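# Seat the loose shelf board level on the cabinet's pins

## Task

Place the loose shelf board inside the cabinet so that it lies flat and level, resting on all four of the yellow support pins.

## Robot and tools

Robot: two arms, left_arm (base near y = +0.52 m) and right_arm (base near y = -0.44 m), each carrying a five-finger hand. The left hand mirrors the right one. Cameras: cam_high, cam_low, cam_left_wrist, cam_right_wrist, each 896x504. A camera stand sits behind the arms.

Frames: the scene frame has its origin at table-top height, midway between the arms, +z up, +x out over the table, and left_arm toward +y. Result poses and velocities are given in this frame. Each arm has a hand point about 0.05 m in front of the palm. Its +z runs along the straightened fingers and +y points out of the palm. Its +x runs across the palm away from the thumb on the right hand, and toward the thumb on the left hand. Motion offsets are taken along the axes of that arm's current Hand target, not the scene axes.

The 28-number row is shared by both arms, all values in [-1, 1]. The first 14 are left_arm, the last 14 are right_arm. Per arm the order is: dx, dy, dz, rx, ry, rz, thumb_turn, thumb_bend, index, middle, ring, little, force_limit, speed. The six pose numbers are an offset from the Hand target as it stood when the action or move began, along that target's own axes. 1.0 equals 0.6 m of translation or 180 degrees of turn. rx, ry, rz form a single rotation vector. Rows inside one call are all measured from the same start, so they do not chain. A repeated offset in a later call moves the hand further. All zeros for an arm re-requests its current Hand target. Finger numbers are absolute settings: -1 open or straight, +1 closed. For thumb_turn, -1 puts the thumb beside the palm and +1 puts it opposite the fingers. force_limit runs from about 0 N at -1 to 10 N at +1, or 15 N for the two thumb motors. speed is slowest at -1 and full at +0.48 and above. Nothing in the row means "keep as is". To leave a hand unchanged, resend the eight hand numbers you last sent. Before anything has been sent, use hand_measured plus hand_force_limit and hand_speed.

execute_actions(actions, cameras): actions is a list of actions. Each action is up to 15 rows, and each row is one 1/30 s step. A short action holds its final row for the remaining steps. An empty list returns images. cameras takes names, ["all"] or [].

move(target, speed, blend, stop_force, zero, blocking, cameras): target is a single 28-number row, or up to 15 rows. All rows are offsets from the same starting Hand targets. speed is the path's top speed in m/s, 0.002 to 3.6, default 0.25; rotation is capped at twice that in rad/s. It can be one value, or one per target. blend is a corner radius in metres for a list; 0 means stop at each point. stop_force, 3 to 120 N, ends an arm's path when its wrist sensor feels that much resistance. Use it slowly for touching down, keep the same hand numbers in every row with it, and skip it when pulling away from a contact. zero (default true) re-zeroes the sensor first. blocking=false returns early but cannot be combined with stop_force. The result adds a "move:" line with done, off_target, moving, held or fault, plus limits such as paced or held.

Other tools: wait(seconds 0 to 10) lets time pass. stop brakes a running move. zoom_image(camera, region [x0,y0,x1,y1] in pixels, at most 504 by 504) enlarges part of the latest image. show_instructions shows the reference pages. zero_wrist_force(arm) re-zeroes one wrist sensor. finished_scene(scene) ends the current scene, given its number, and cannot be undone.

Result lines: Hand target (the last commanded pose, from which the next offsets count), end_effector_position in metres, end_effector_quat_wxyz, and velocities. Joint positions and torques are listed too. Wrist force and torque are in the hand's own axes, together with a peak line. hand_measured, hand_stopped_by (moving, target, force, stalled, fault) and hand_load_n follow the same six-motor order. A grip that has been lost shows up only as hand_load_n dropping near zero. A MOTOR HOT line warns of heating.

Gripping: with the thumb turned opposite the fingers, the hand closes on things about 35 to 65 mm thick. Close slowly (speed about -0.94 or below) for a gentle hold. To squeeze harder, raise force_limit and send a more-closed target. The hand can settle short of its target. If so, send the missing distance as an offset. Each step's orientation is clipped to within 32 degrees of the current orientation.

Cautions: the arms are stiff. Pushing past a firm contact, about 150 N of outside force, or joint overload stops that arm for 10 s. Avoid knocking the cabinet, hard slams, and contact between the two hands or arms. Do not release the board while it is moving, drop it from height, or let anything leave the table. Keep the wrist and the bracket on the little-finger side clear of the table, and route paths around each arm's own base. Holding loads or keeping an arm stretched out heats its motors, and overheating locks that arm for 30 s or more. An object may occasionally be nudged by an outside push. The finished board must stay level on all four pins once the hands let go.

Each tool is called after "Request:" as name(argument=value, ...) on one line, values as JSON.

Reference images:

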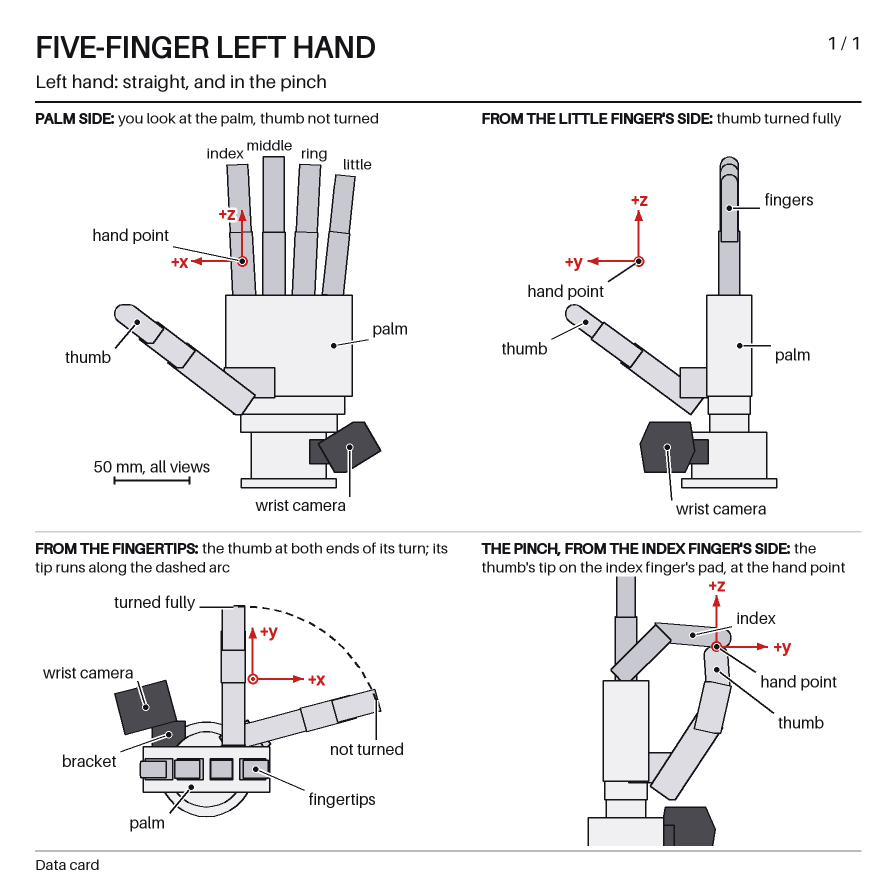

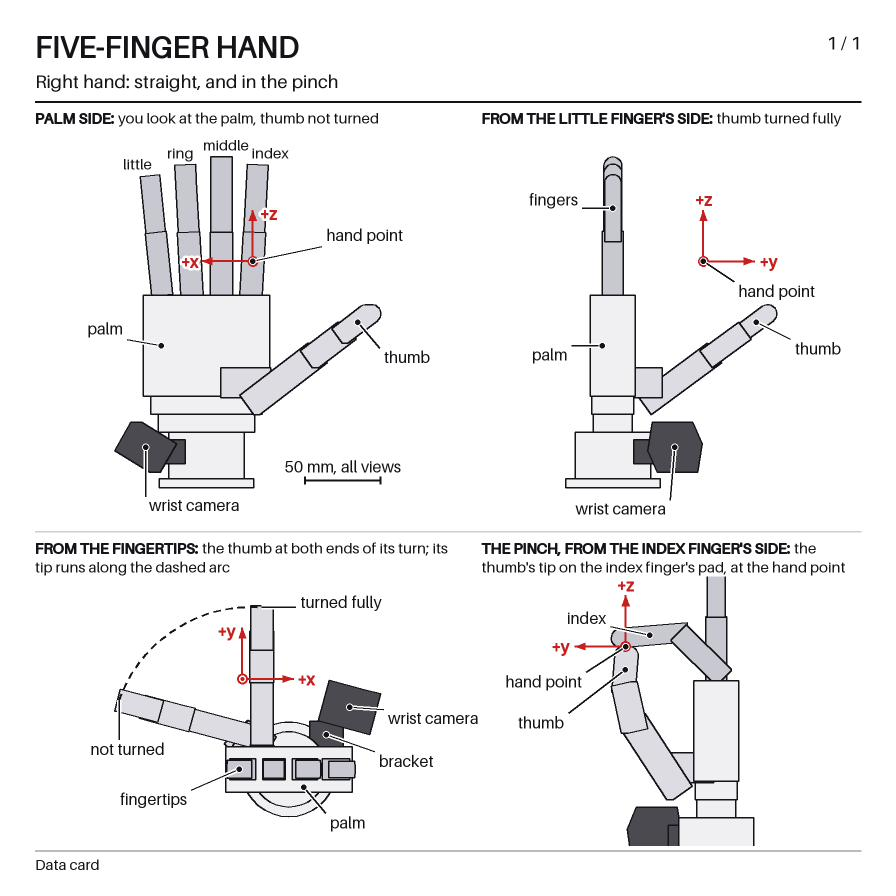

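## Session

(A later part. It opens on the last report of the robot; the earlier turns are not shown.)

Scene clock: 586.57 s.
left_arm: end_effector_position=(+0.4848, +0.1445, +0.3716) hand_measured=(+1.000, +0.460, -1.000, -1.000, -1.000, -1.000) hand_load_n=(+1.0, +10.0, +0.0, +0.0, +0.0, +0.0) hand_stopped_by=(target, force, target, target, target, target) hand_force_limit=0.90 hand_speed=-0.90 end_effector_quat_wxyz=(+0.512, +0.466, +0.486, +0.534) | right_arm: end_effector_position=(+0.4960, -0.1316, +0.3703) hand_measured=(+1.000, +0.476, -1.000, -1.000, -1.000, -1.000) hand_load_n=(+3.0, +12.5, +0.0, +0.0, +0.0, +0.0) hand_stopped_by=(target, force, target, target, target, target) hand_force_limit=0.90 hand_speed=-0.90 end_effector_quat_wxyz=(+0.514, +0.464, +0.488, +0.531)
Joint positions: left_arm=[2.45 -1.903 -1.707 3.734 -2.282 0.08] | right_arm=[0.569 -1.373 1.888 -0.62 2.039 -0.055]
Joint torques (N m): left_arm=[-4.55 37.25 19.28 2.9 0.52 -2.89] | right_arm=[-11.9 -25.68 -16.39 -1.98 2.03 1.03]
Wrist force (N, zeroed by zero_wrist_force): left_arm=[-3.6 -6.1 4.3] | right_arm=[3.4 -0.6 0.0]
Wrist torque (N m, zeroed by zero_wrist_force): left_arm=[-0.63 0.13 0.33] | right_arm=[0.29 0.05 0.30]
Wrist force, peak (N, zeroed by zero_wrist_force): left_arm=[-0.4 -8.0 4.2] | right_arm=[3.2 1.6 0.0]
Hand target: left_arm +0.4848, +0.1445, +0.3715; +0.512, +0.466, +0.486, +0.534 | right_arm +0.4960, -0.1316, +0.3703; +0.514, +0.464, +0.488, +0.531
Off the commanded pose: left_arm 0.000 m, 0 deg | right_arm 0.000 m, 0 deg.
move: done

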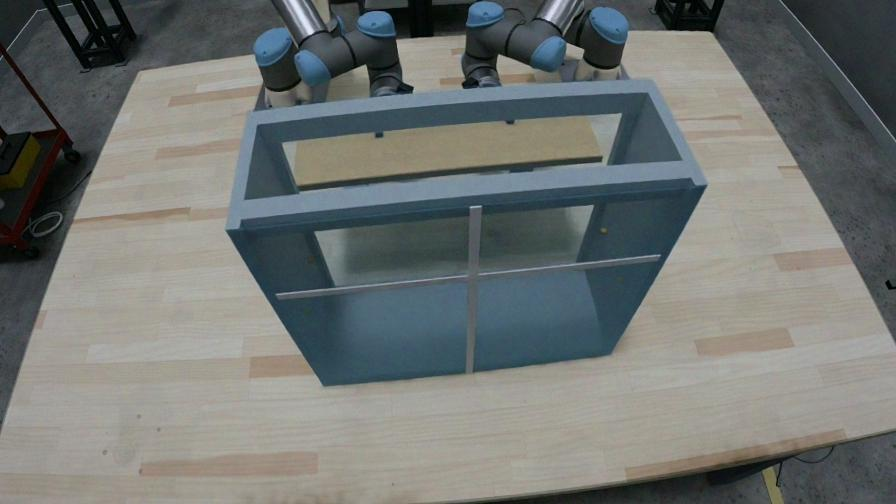

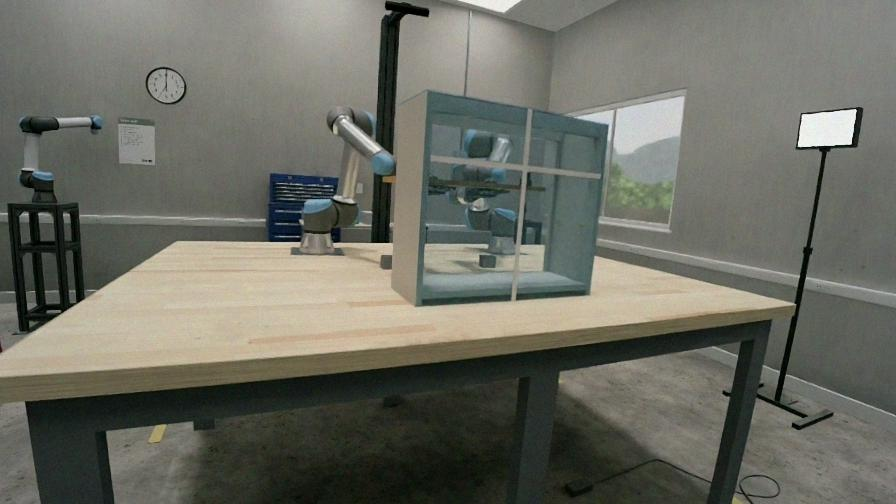

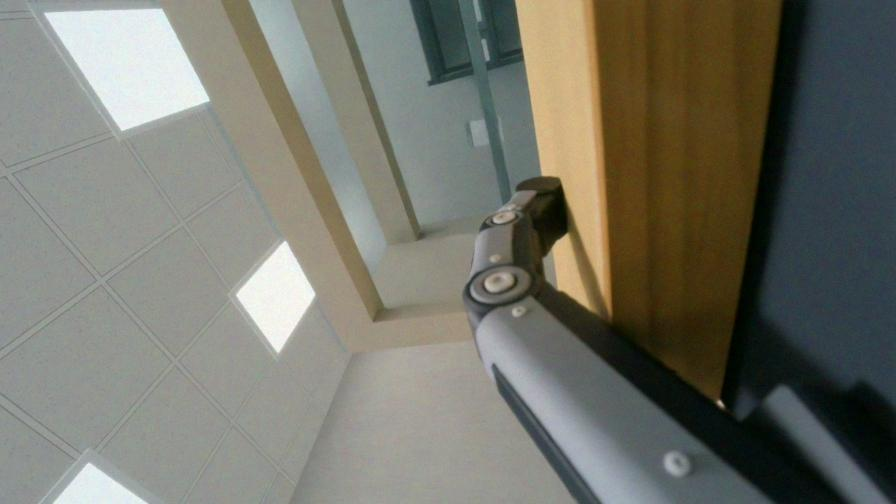

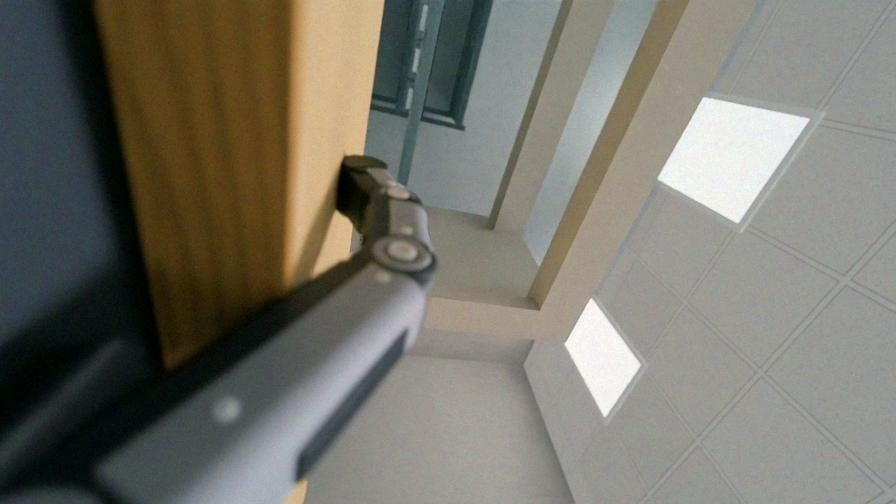

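Request:
move(target=[[-0.0067,0.0261,0.0024,0,-0.0034,0.036,1,0.85,-1,-1,-1,-1,0.9,-0.9,-0.0029,-0.0257,-0.0024,0,-0.0034,0.036,1,0.85,-1,-1,-1,-1,0.9,-0.9],[-0.0162,0.0513,0.0048,0,-0.0067,0.0719,1,0.85,-1,-1,-1,-1,0.9,-0.9,-0.003,-0.0518,-0.0048,0,-0.0067,0.0719,1,0.85,-1,-1,-1,-1,0.9,-0.9],[-0.0284,0.0752,0.007,0,-0.0101,0.1079,1,0.85,-1,-1,-1,-1,0.9,-0.9,-0.0003,-0.0777,-0.0073,0,-0.0101,0.1079,1,0.85,-1,-1,-1,-1,0.9,-0.9],[-0.0434,0.0977,0.0091,0,-0.0135,0.1438,1,0.85,-1,-1,-1,-1,0.9,-0.9,0.0054,-0.103,-0.0096,0,-0.0135,0.1438,1,0.85,-1,-1,-1,-1,0.9,-0.9]], speed=0.08, blend=0.002, cameras=["all"])

Request:
zoom_image(camera="cam_high", region=[220, 40, 720, 400])

Request:
zoom_image(camera="cam_low", region=[370, 80, 620, 310])

Scene clock: 690.40 s.
left_arm: end_effector_position=(+0.4858, +0.1186, +0.4306) hand_measured=(+1.000, +0.460, -1.000, -1.000, -1.000, -1.000) hand_load_n=(+1.0, +11.5, +0.0, +0.0, +0.0, +0.0) hand_stopped_by=(target, force, target, target, target, target) hand_force_limit=0.90 hand_speed=-0.90 end_effector_quat_wxyz=(+0.390, +0.574, +0.359, +0.625) | right_arm: end_effector_position=(+0.4959, -0.1287, +0.3082) hand_measured=(+1.000, +0.476, -1.000, -1.000, -1.000, -1.000) hand_load_n=(+3.5, +12.5, +0.0, +0.0, +0.0, +0.0) hand_stopped_by=(target, force, target, target, target, target) hand_force_limit=0.90 hand_speed=-0.90 end_effector_quat_wxyz=(+0.392, +0.573, +0.360, +0.623)
Joint positions: left_arm=[2.471 -1.831 -1.654 3.59 -2.221 0.519] | right_arm=[0.64 -1.262 1.864 -0.702 2.151 0.392]
Joint torques (N m): left_arm=[8.13 29.12 18.53 4.96 -1.18 -1.89] | right_arm=[-14.6 -42.96 -10.1 0.44 -1.86 -1.7]
Wrist force (N, zeroed by zero_wrist_force): left_arm=[-0.6 -6.7 5.5] | right_arm=[-1.8 1.5 -0.8]
Wrist torque (N m, zeroed by zero_wrist_force): left_arm=[-0.69 0.06 0.81] | right_arm=[0.49 0.25 0.30]
Wrist force, peak (N, zeroed by zero_wrist_force): left_arm=[5.5 -6.7 5.0] | right_arm=[-6.6 0.4 -0.4]
Hand target: left_arm +0.4859, +0.1185, +0.4304; +0.389, +0.574, +0.359, +0.625 | right_arm +0.4959, -0.1289, +0.3082; +0.392, +0.573, +0.360, +0.623
Off the commanded pose: left_arm 0.000 m, 0 deg | right_arm 0.000 m, 0 deg.
move: done

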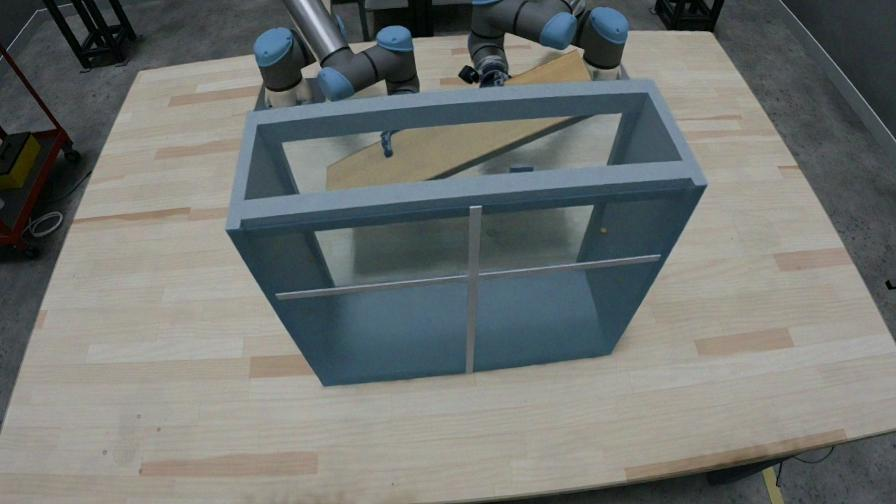

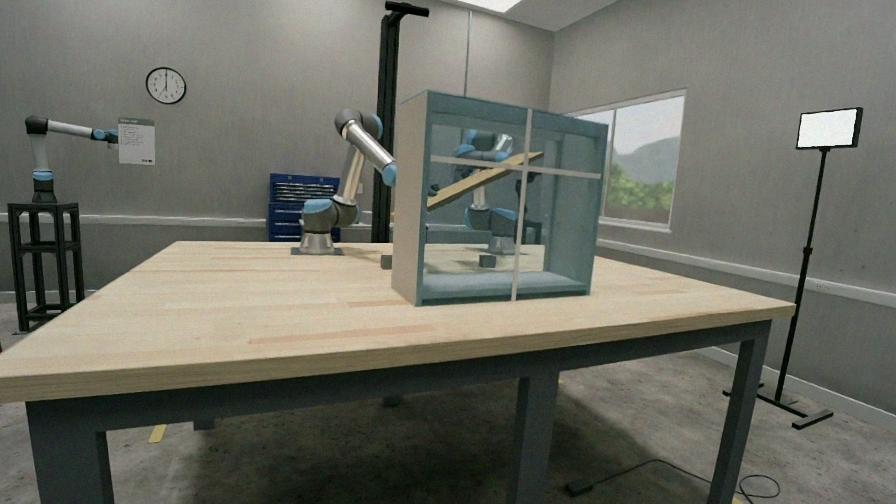

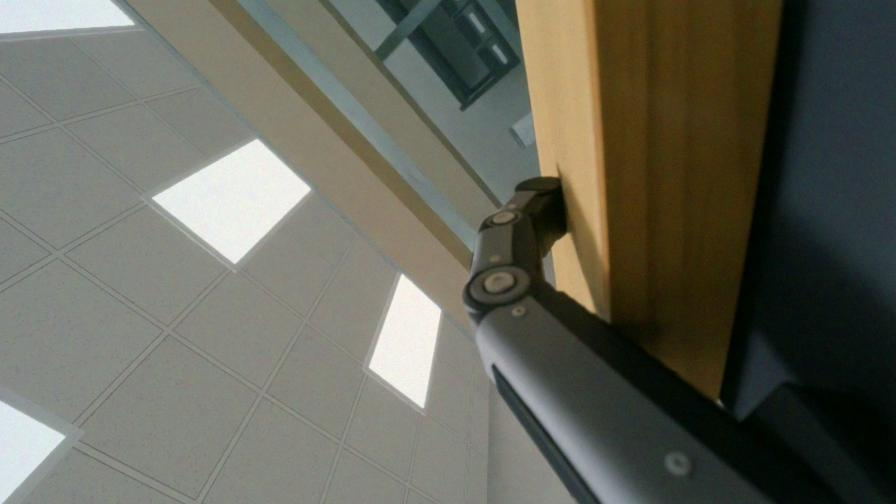

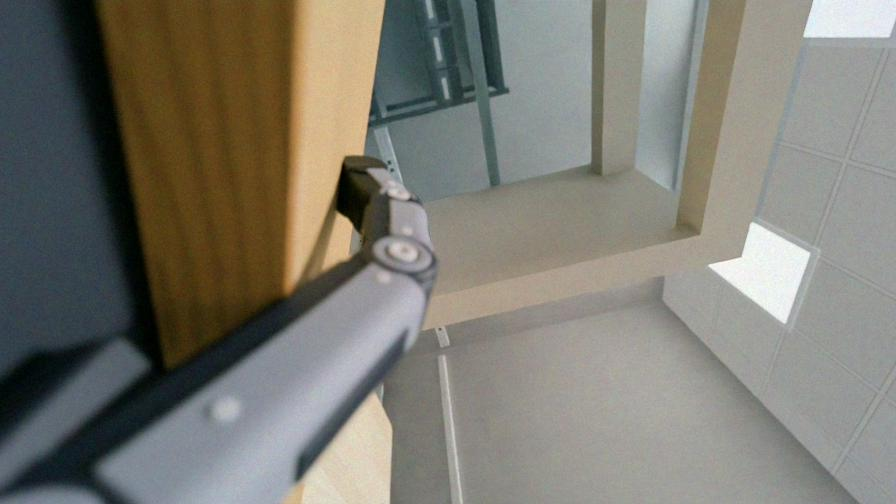

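Scaled by 1.008 from the camera's 896x504 image, which has a finer 1280x720 frame.

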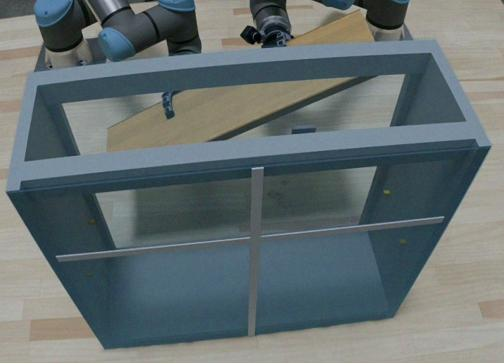

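Scaled by 2.016 from the camera's 896x504 image, which has a finer 1280x720 frame.

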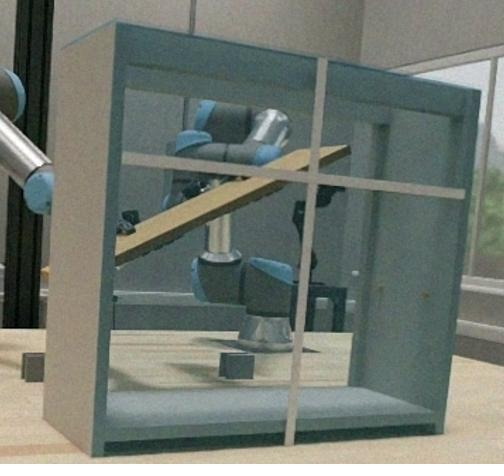

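Request:
move(target=[0,-0.0124,0.1327,0,0,0,1,0.85,-1,-1,-1,-1,0.9,-0.9,0,-0.0124,0.1327,0,0,0,1,0.85,-1,-1,-1,-1,0.9,-0.9], speed=0.06, stop_force=12, cameras=["all"])

Request:
zoom_image(camera="cam_high", region=[220, 40, 720, 400])

Request:
zoom_image(camera="cam_low", region=[370, 80, 620, 310])

Scene clock: 707.10 s.
left_arm: end_effector_position=(+0.5658, +0.1219, +0.4304) hand_measured=(+1.000, +0.460, -1.000, -1.000, -1.000, -1.000) hand_load_n=(+0.5, +10.5, +0.0, +0.0, +0.0, +0.0) hand_stopped_by=(target, force, target, target, target, target) hand_force_limit=0.90 hand_speed=-0.90 end_effector_quat_wxyz=(+0.389, +0.574, +0.359, +0.625) | right_arm: end_effector_position=(+0.5758, -0.1257, +0.3082) hand_measured=(+1.000, +0.476, -1.000, -1.000, -1.000, -1.000) hand_load_n=(+3.5, +12.5, +0.0, +0.0, +0.0, +0.0) hand_stopped_by=(target, force, target, target, target, target) hand_force_limit=0.90 hand_speed=-0.90 end_effector_quat_wxyz=(+0.392, +0.573, +0.360, +0.623)
Joint positions: left_arm=[2.564 -1.947 -1.496 3.542 -2.128 0.507] | right_arm=[0.561 -1.141 1.686 -0.641 2.073 0.401]
Joint torques (N m): left_arm=[-10.33 47.32 33.15 5.03 -1.35 1.3] | right_arm=[13.3 -49.26 -23.45 -3.68 0.73 -2.54]
Wrist force (N, zeroed by zero_wrist_force): left_arm=[-1.4 -6.9 5.0] | right_arm=[-1.3 1.4 -0.7]
Wrist torque (N m, zeroed by zero_wrist_force): left_arm=[-0.75 0.05 0.79] | right_arm=[0.49 0.26 0.21]
Wrist force, peak (N, zeroed by zero_wrist_force): left_arm=[-3.7 -7.0 5.9] | right_arm=[-0.2 1.5 -2.0]
Hand target: left_arm +0.5658, +0.1219, +0.4305; +0.389, +0.574, +0.359, +0.625 | right_arm +0.5758, -0.1257, +0.3082; +0.392, +0.573, +0.360, +0.623
Off the commanded pose: left_arm 0.000 m, 0 deg | right_arm 0.000 m, 0 deg.
move: done

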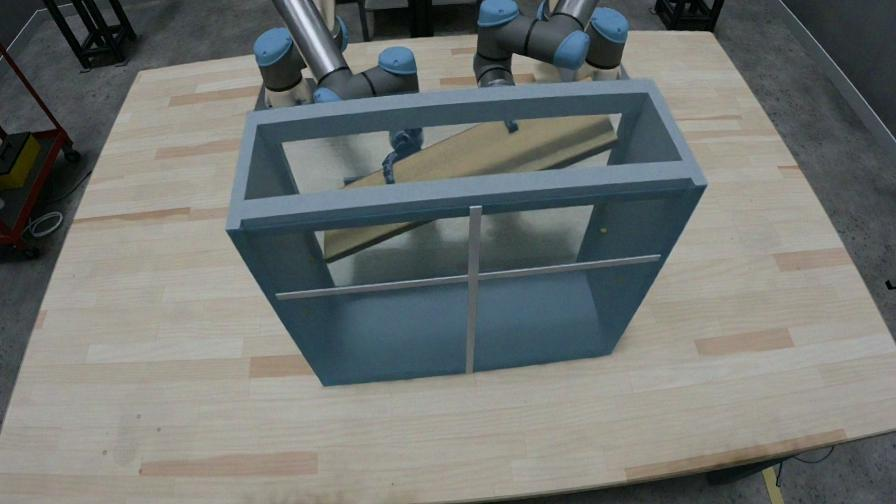

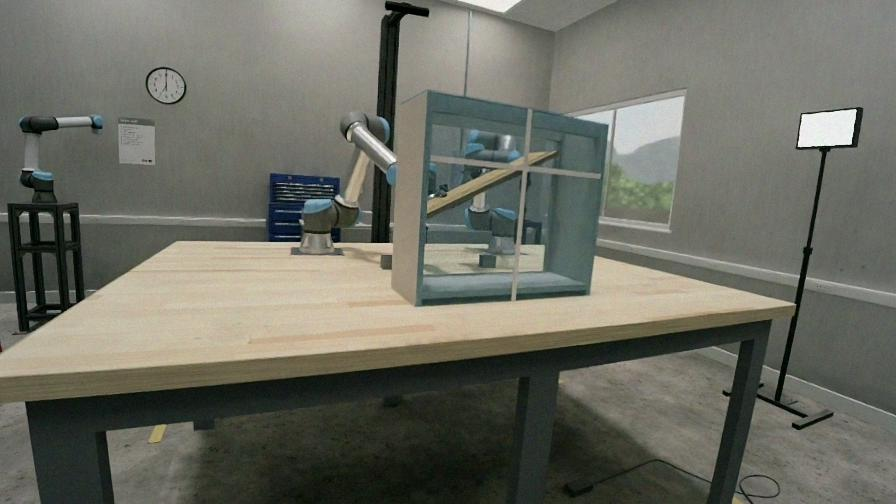

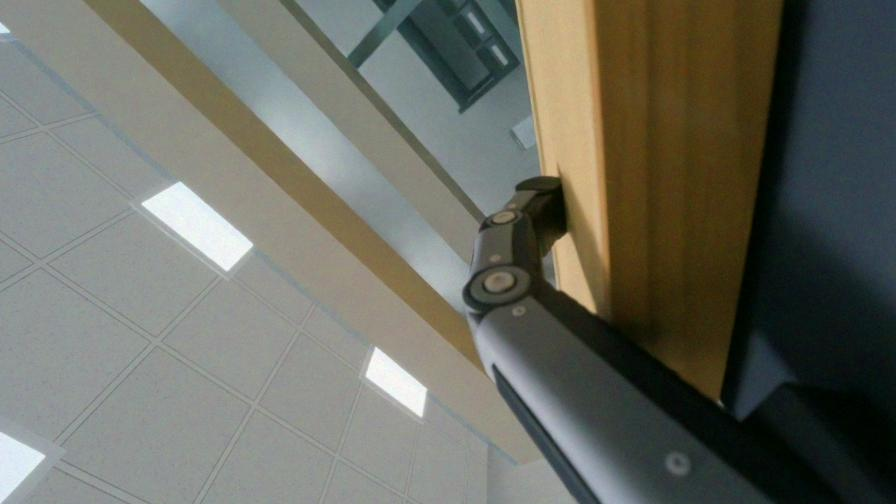

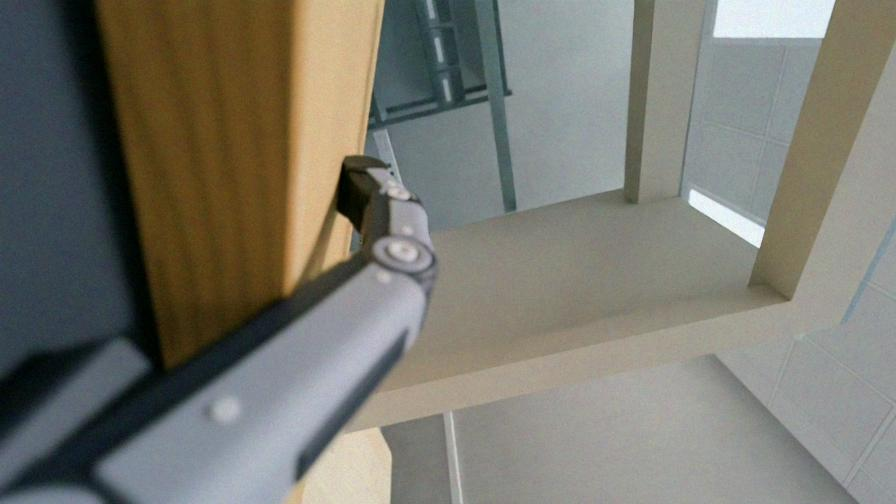

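Scaled by 1.008 from the camera's 896x504 image, which has a finer 1280x720 frame.

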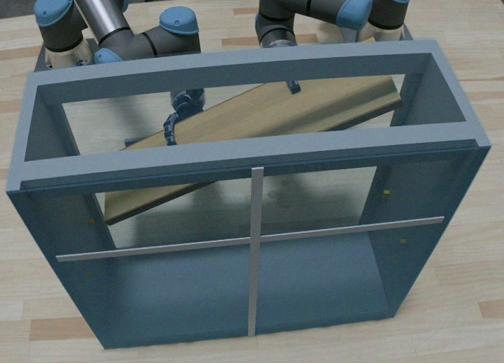

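Scaled by 2.016 from the camera's 896x504 image, which has a finer 1280x720 frame.

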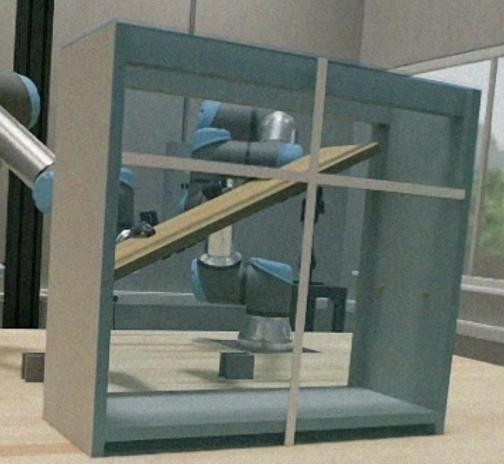

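Request:
zoom_image(camera="cam_high", region=[270, 160, 400, 290])

Request:
zoom_image(camera="cam_high", region=[540, 80, 700, 240])

Request:
zoom_image(camera="cam_low", region=[480, 90, 620, 230])

Scaled by 3.877 from the camera's 896x504 image, which has a finer 1280x720 frame.

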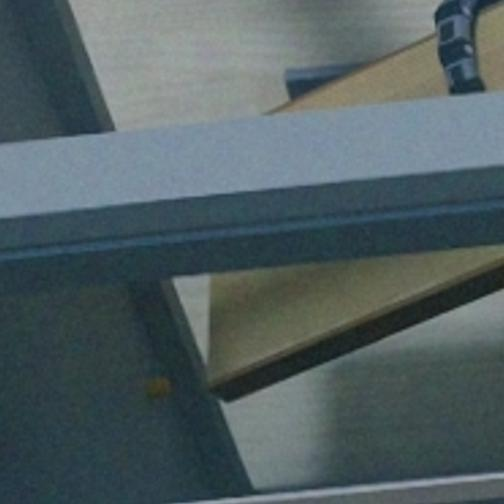

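Scaled by 3.150 from the camera's 896x504 image, which has a finer 1280x720 frame.

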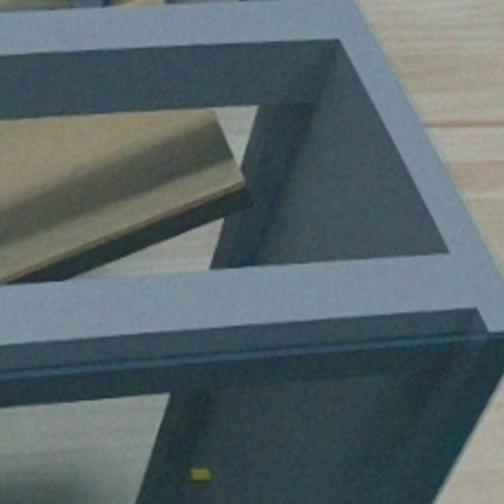

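Scaled by 3.600 from the camera's 896x504 image, which has a finer 1280x720 frame.

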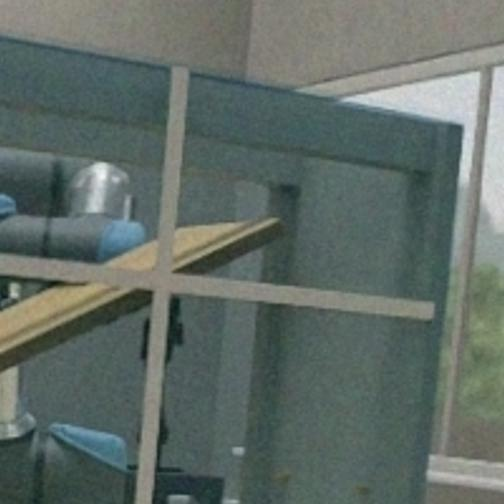

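Request:
move(target=[0,-0.0109,0.1161,0,0,0,1,0.85,-1,-1,-1,-1,0.9,-0.9,0,-0.0109,0.1161,0,0,0,1,0.85,-1,-1,-1,-1,0.9,-0.9], speed=0.06, stop_force=12, cameras=["all"])

Request:
zoom_image(camera="cam_high", region=[220, 40, 720, 400])

Scene clock: 729.57 s.
left_arm: end_effector_position=(+0.6357, +0.1248, +0.4305) hand_measured=(+1.000, +0.460, -1.000, -1.000, -1.000, -1.000) hand_load_n=(+0.5, +10.5, +0.0, +0.0, +0.0, +0.0) hand_stopped_by=(target, force, target, target, target, target) hand_force_limit=0.90 hand_speed=-0.90 end_effector_quat_wxyz=(+0.389, +0.574, +0.359, +0.625) | right_arm: end_effector_position=(+0.6458, -0.1229, +0.3082) hand_measured=(+1.000, +0.476, -1.000, -1.000, -1.000, -1.000) hand_load_n=(+3.5, +12.5, +0.0, +0.0, +0.0, +0.0) hand_stopped_by=(target, force, target, target, target, target) hand_force_limit=0.90 hand_speed=-0.90 end_effector_quat_wxyz=(+0.392, +0.573, +0.360, +0.623)
Joint positions: left_arm=[2.631 -2.063 -1.325 3.483 -2.062 0.5] | right_arm=[0.507 -1.025 1.502 -0.571 2.019 0.407]
Joint torques (N m): left_arm=[-10.2 48.61 34.35 5.1 -0.65 1.02] | right_arm=[13.45 -55.22 -26.01 -3.7 0.84 -1.78]
Wrist force (N, zeroed by zero_wrist_force): left_arm=[-1.8 -6.7 5.1] | right_arm=[-0.9 1.0 -0.6]
Wrist torque (N m, zeroed by zero_wrist_force): left_arm=[-0.69 0.07 0.74] | right_arm=[0.42 0.25 0.22]
Wrist force, peak (N, zeroed by zero_wrist_force): left_arm=[-4.2 -6.7 5.4] | right_arm=[-5.5 1.7 -1.8]
Hand target: left_arm +0.6357, +0.1248, +0.4304; +0.389, +0.574, +0.359, +0.625 | right_arm +0.6458, -0.1229, +0.3082; +0.392, +0.573, +0.360, +0.623
Off the commanded pose: left_arm 0.000 m, 0 deg | right_arm 0.000 m, 0 deg.
move: done

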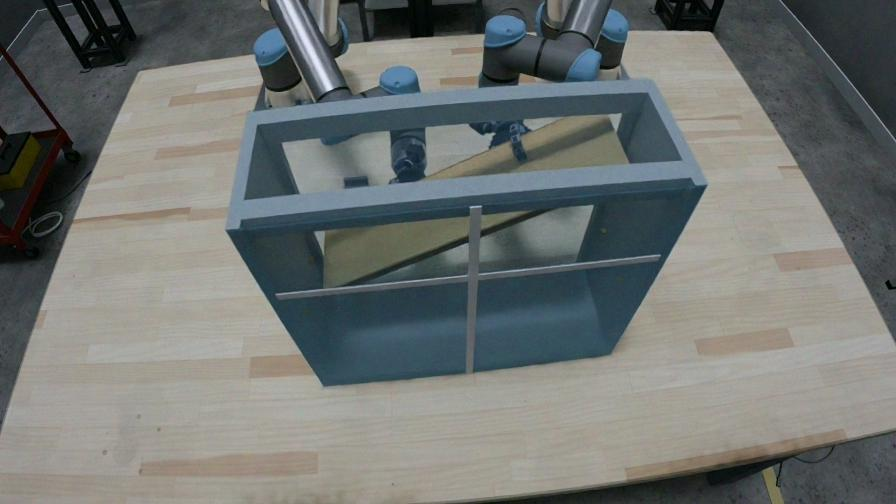

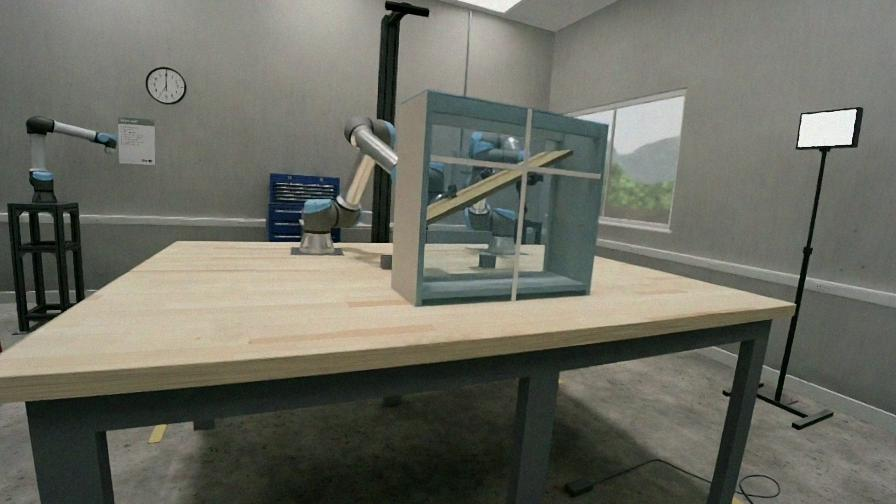

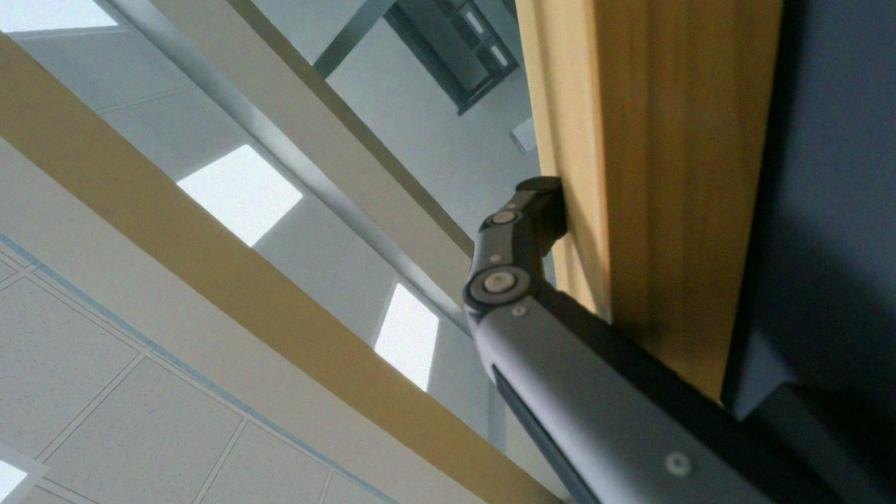

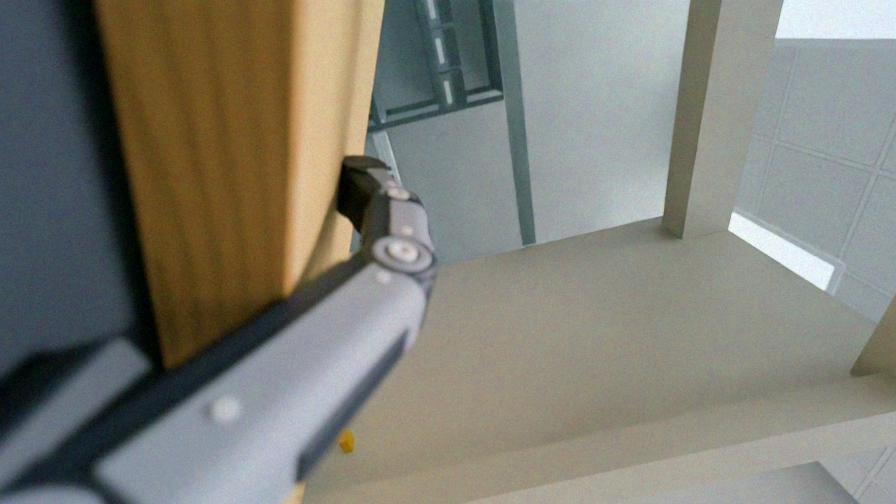

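Scaled by 1.008 from the camera's 896x504 image, which has a finer 1280x720 frame.

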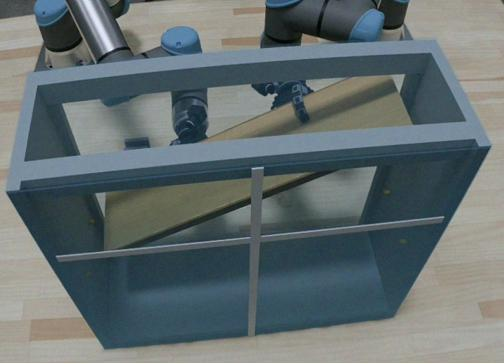

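Request:
move(target=[0,-0.0106,0.113,0,0,0,1,0.85,-1,-1,-1,-1,0.9,-0.9,0,-0.0106,0.113,0,0,0,1,0.85,-1,-1,-1,-1,0.9,-0.9], speed=0.05, stop_force=12, cameras=["all"])

Request:
zoom_image(camera="cam_high", region=[220, 40, 720, 400])

Request:
zoom_image(camera="cam_low", region=[370, 80, 620, 310])

Scene clock: 747.90 s.
left_arm: end_effector_position=(+0.7037, +0.1277, +0.4304) hand_measured=(+1.000, +0.460, -1.000, -1.000, -1.000, -1.000) hand_load_n=(+0.5, +10.5, +0.0, +0.0, +0.0, +0.0) hand_stopped_by=(target, force, target, target, target, target) hand_force_limit=0.90 hand_speed=-0.90 end_effector_quat_wxyz=(+0.389, +0.574, +0.359, +0.625) | right_arm: end_effector_position=(+0.7138, -0.1201, +0.3082) hand_measured=(+1.000, +0.476, -1.000, -1.000, -1.000, -1.000) hand_load_n=(+3.5, +12.5, -0.5, +0.0, +0.0, +0.0) hand_stopped_by=(target, force, target, target, target, target) hand_force_limit=0.90 hand_speed=-0.90 end_effector_quat_wxyz=(+0.392, +0.573, +0.360, +0.623)
Joint positions: left_arm=[2.684 -2.192 -1.121 3.405 -2.008 0.494] | right_arm=[0.465 -0.9 1.292 -0.484 1.977 0.411]
Joint torques (N m): left_arm=[-10.44 57.42 35.29 5.04 -0.53 -0.76] | right_arm=[12.85 -59.84 -26.35 -3.67 0.62 -0.28]
Wrist force (N, zeroed by zero_wrist_force): left_arm=[-2.1 -6.6 5.3] | right_arm=[-1.1 1.3 -1.0]
Wrist torque (N m, zeroed by zero_wrist_force): left_arm=[-0.73 0.11 0.66] | right_arm=[0.50 0.29 0.21]
Wrist force, peak (N, zeroed by zero_wrist_force): left_arm=[-4.9 -6.6 5.4] | right_arm=[-6.5 1.2 -1.5]
Hand target: left_arm +0.7037, +0.1277, +0.4304; +0.389, +0.574, +0.359, +0.625 | right_arm +0.7138, -0.1201, +0.3082; +0.392, +0.573, +0.360, +0.623
Off the commanded pose: left_arm 0.000 m, 0 deg | right_arm 0.000 m, 0 deg.
move: done

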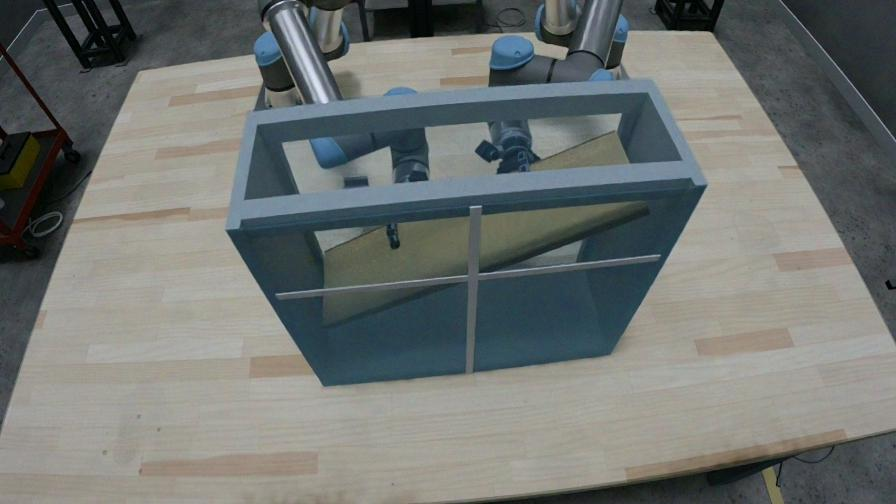

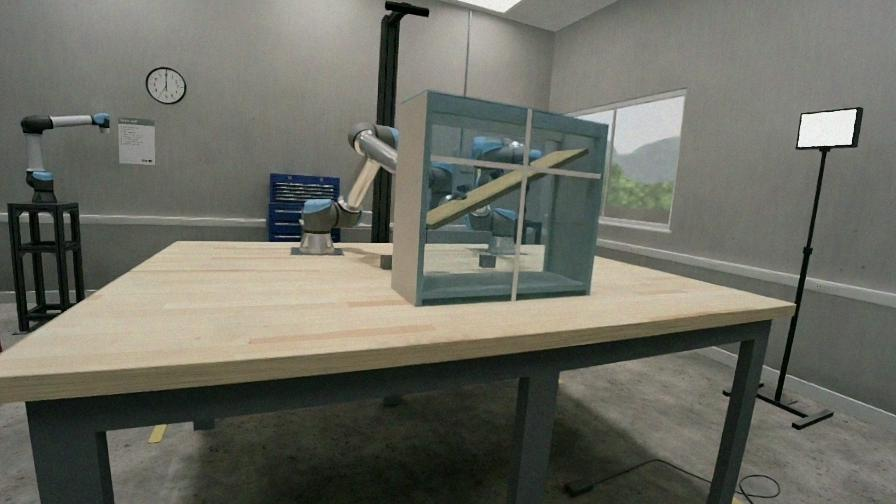

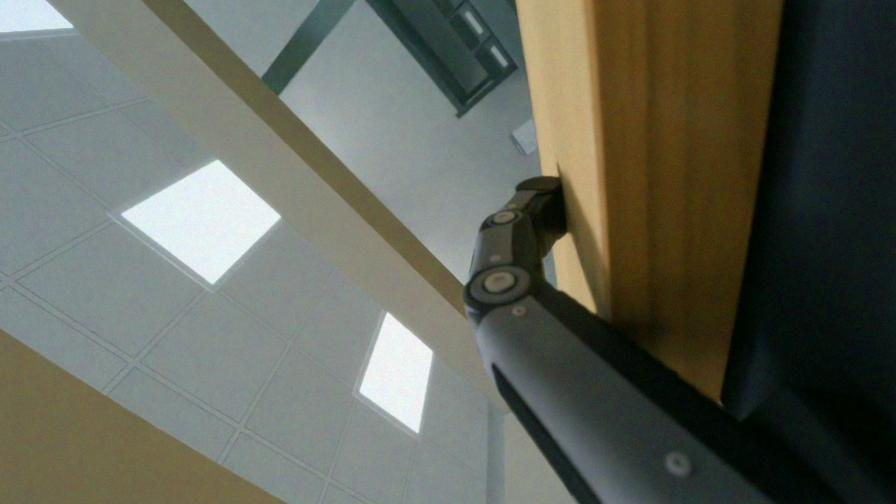

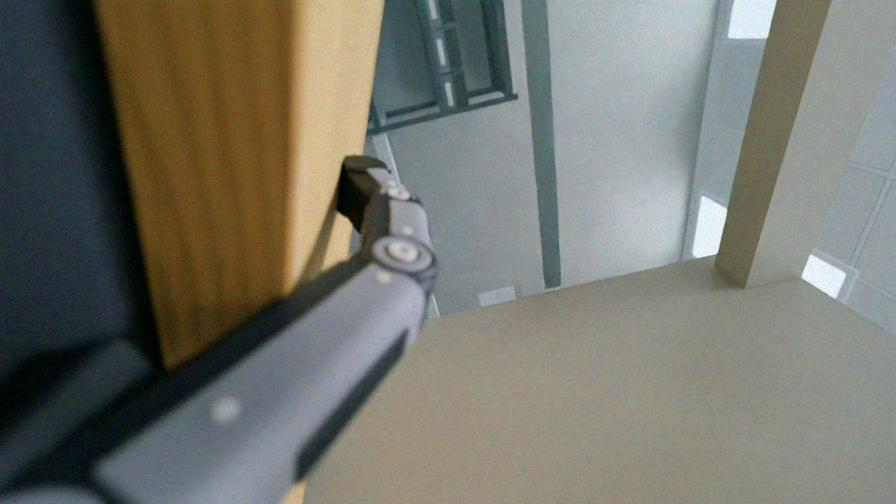

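Scaled by 1.008 from the camera's 896x504 image, which has a finer 1280x720 frame.

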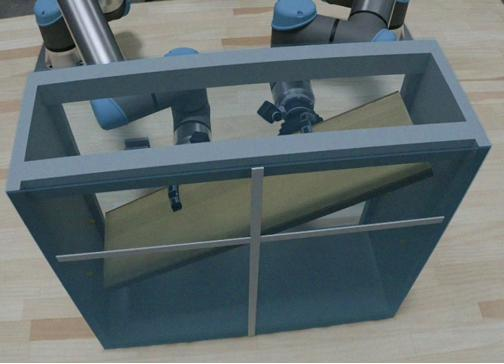

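Scaled by 2.016 from the camera's 896x504 image, which has a finer 1280x720 frame.

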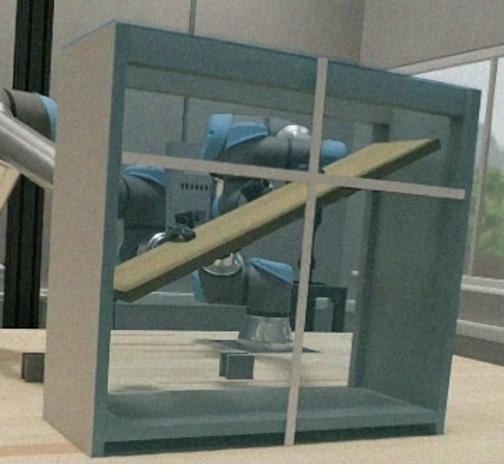

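Request:
zoom_image(camera="cam_high", region=[260, 210, 400, 350])

Request:
zoom_image(camera="cam_high", region=[560, 100, 720, 260])

Scaled by 3.600 from the camera's 896x504 image, which has a finer 1280x720 frame.

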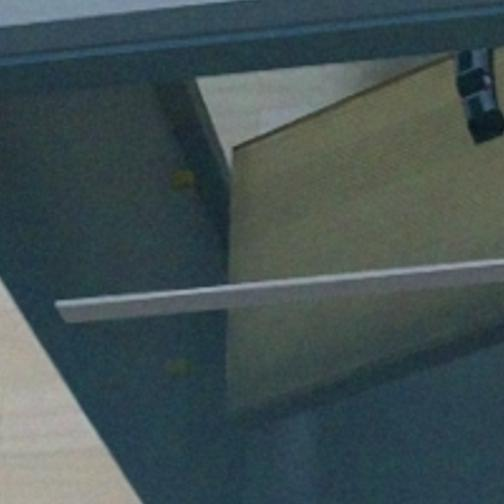

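Scaled by 3.150 from the camera's 896x504 image, which has a finer 1280x720 frame.

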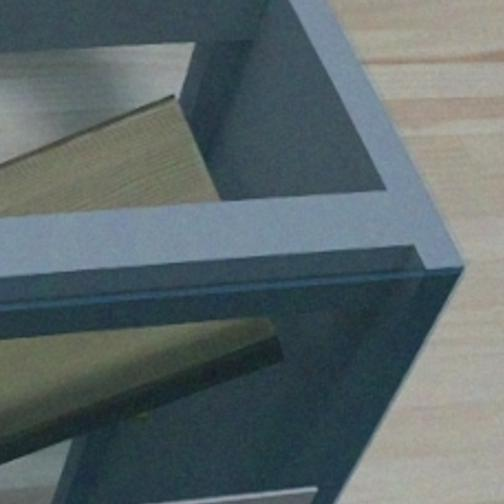

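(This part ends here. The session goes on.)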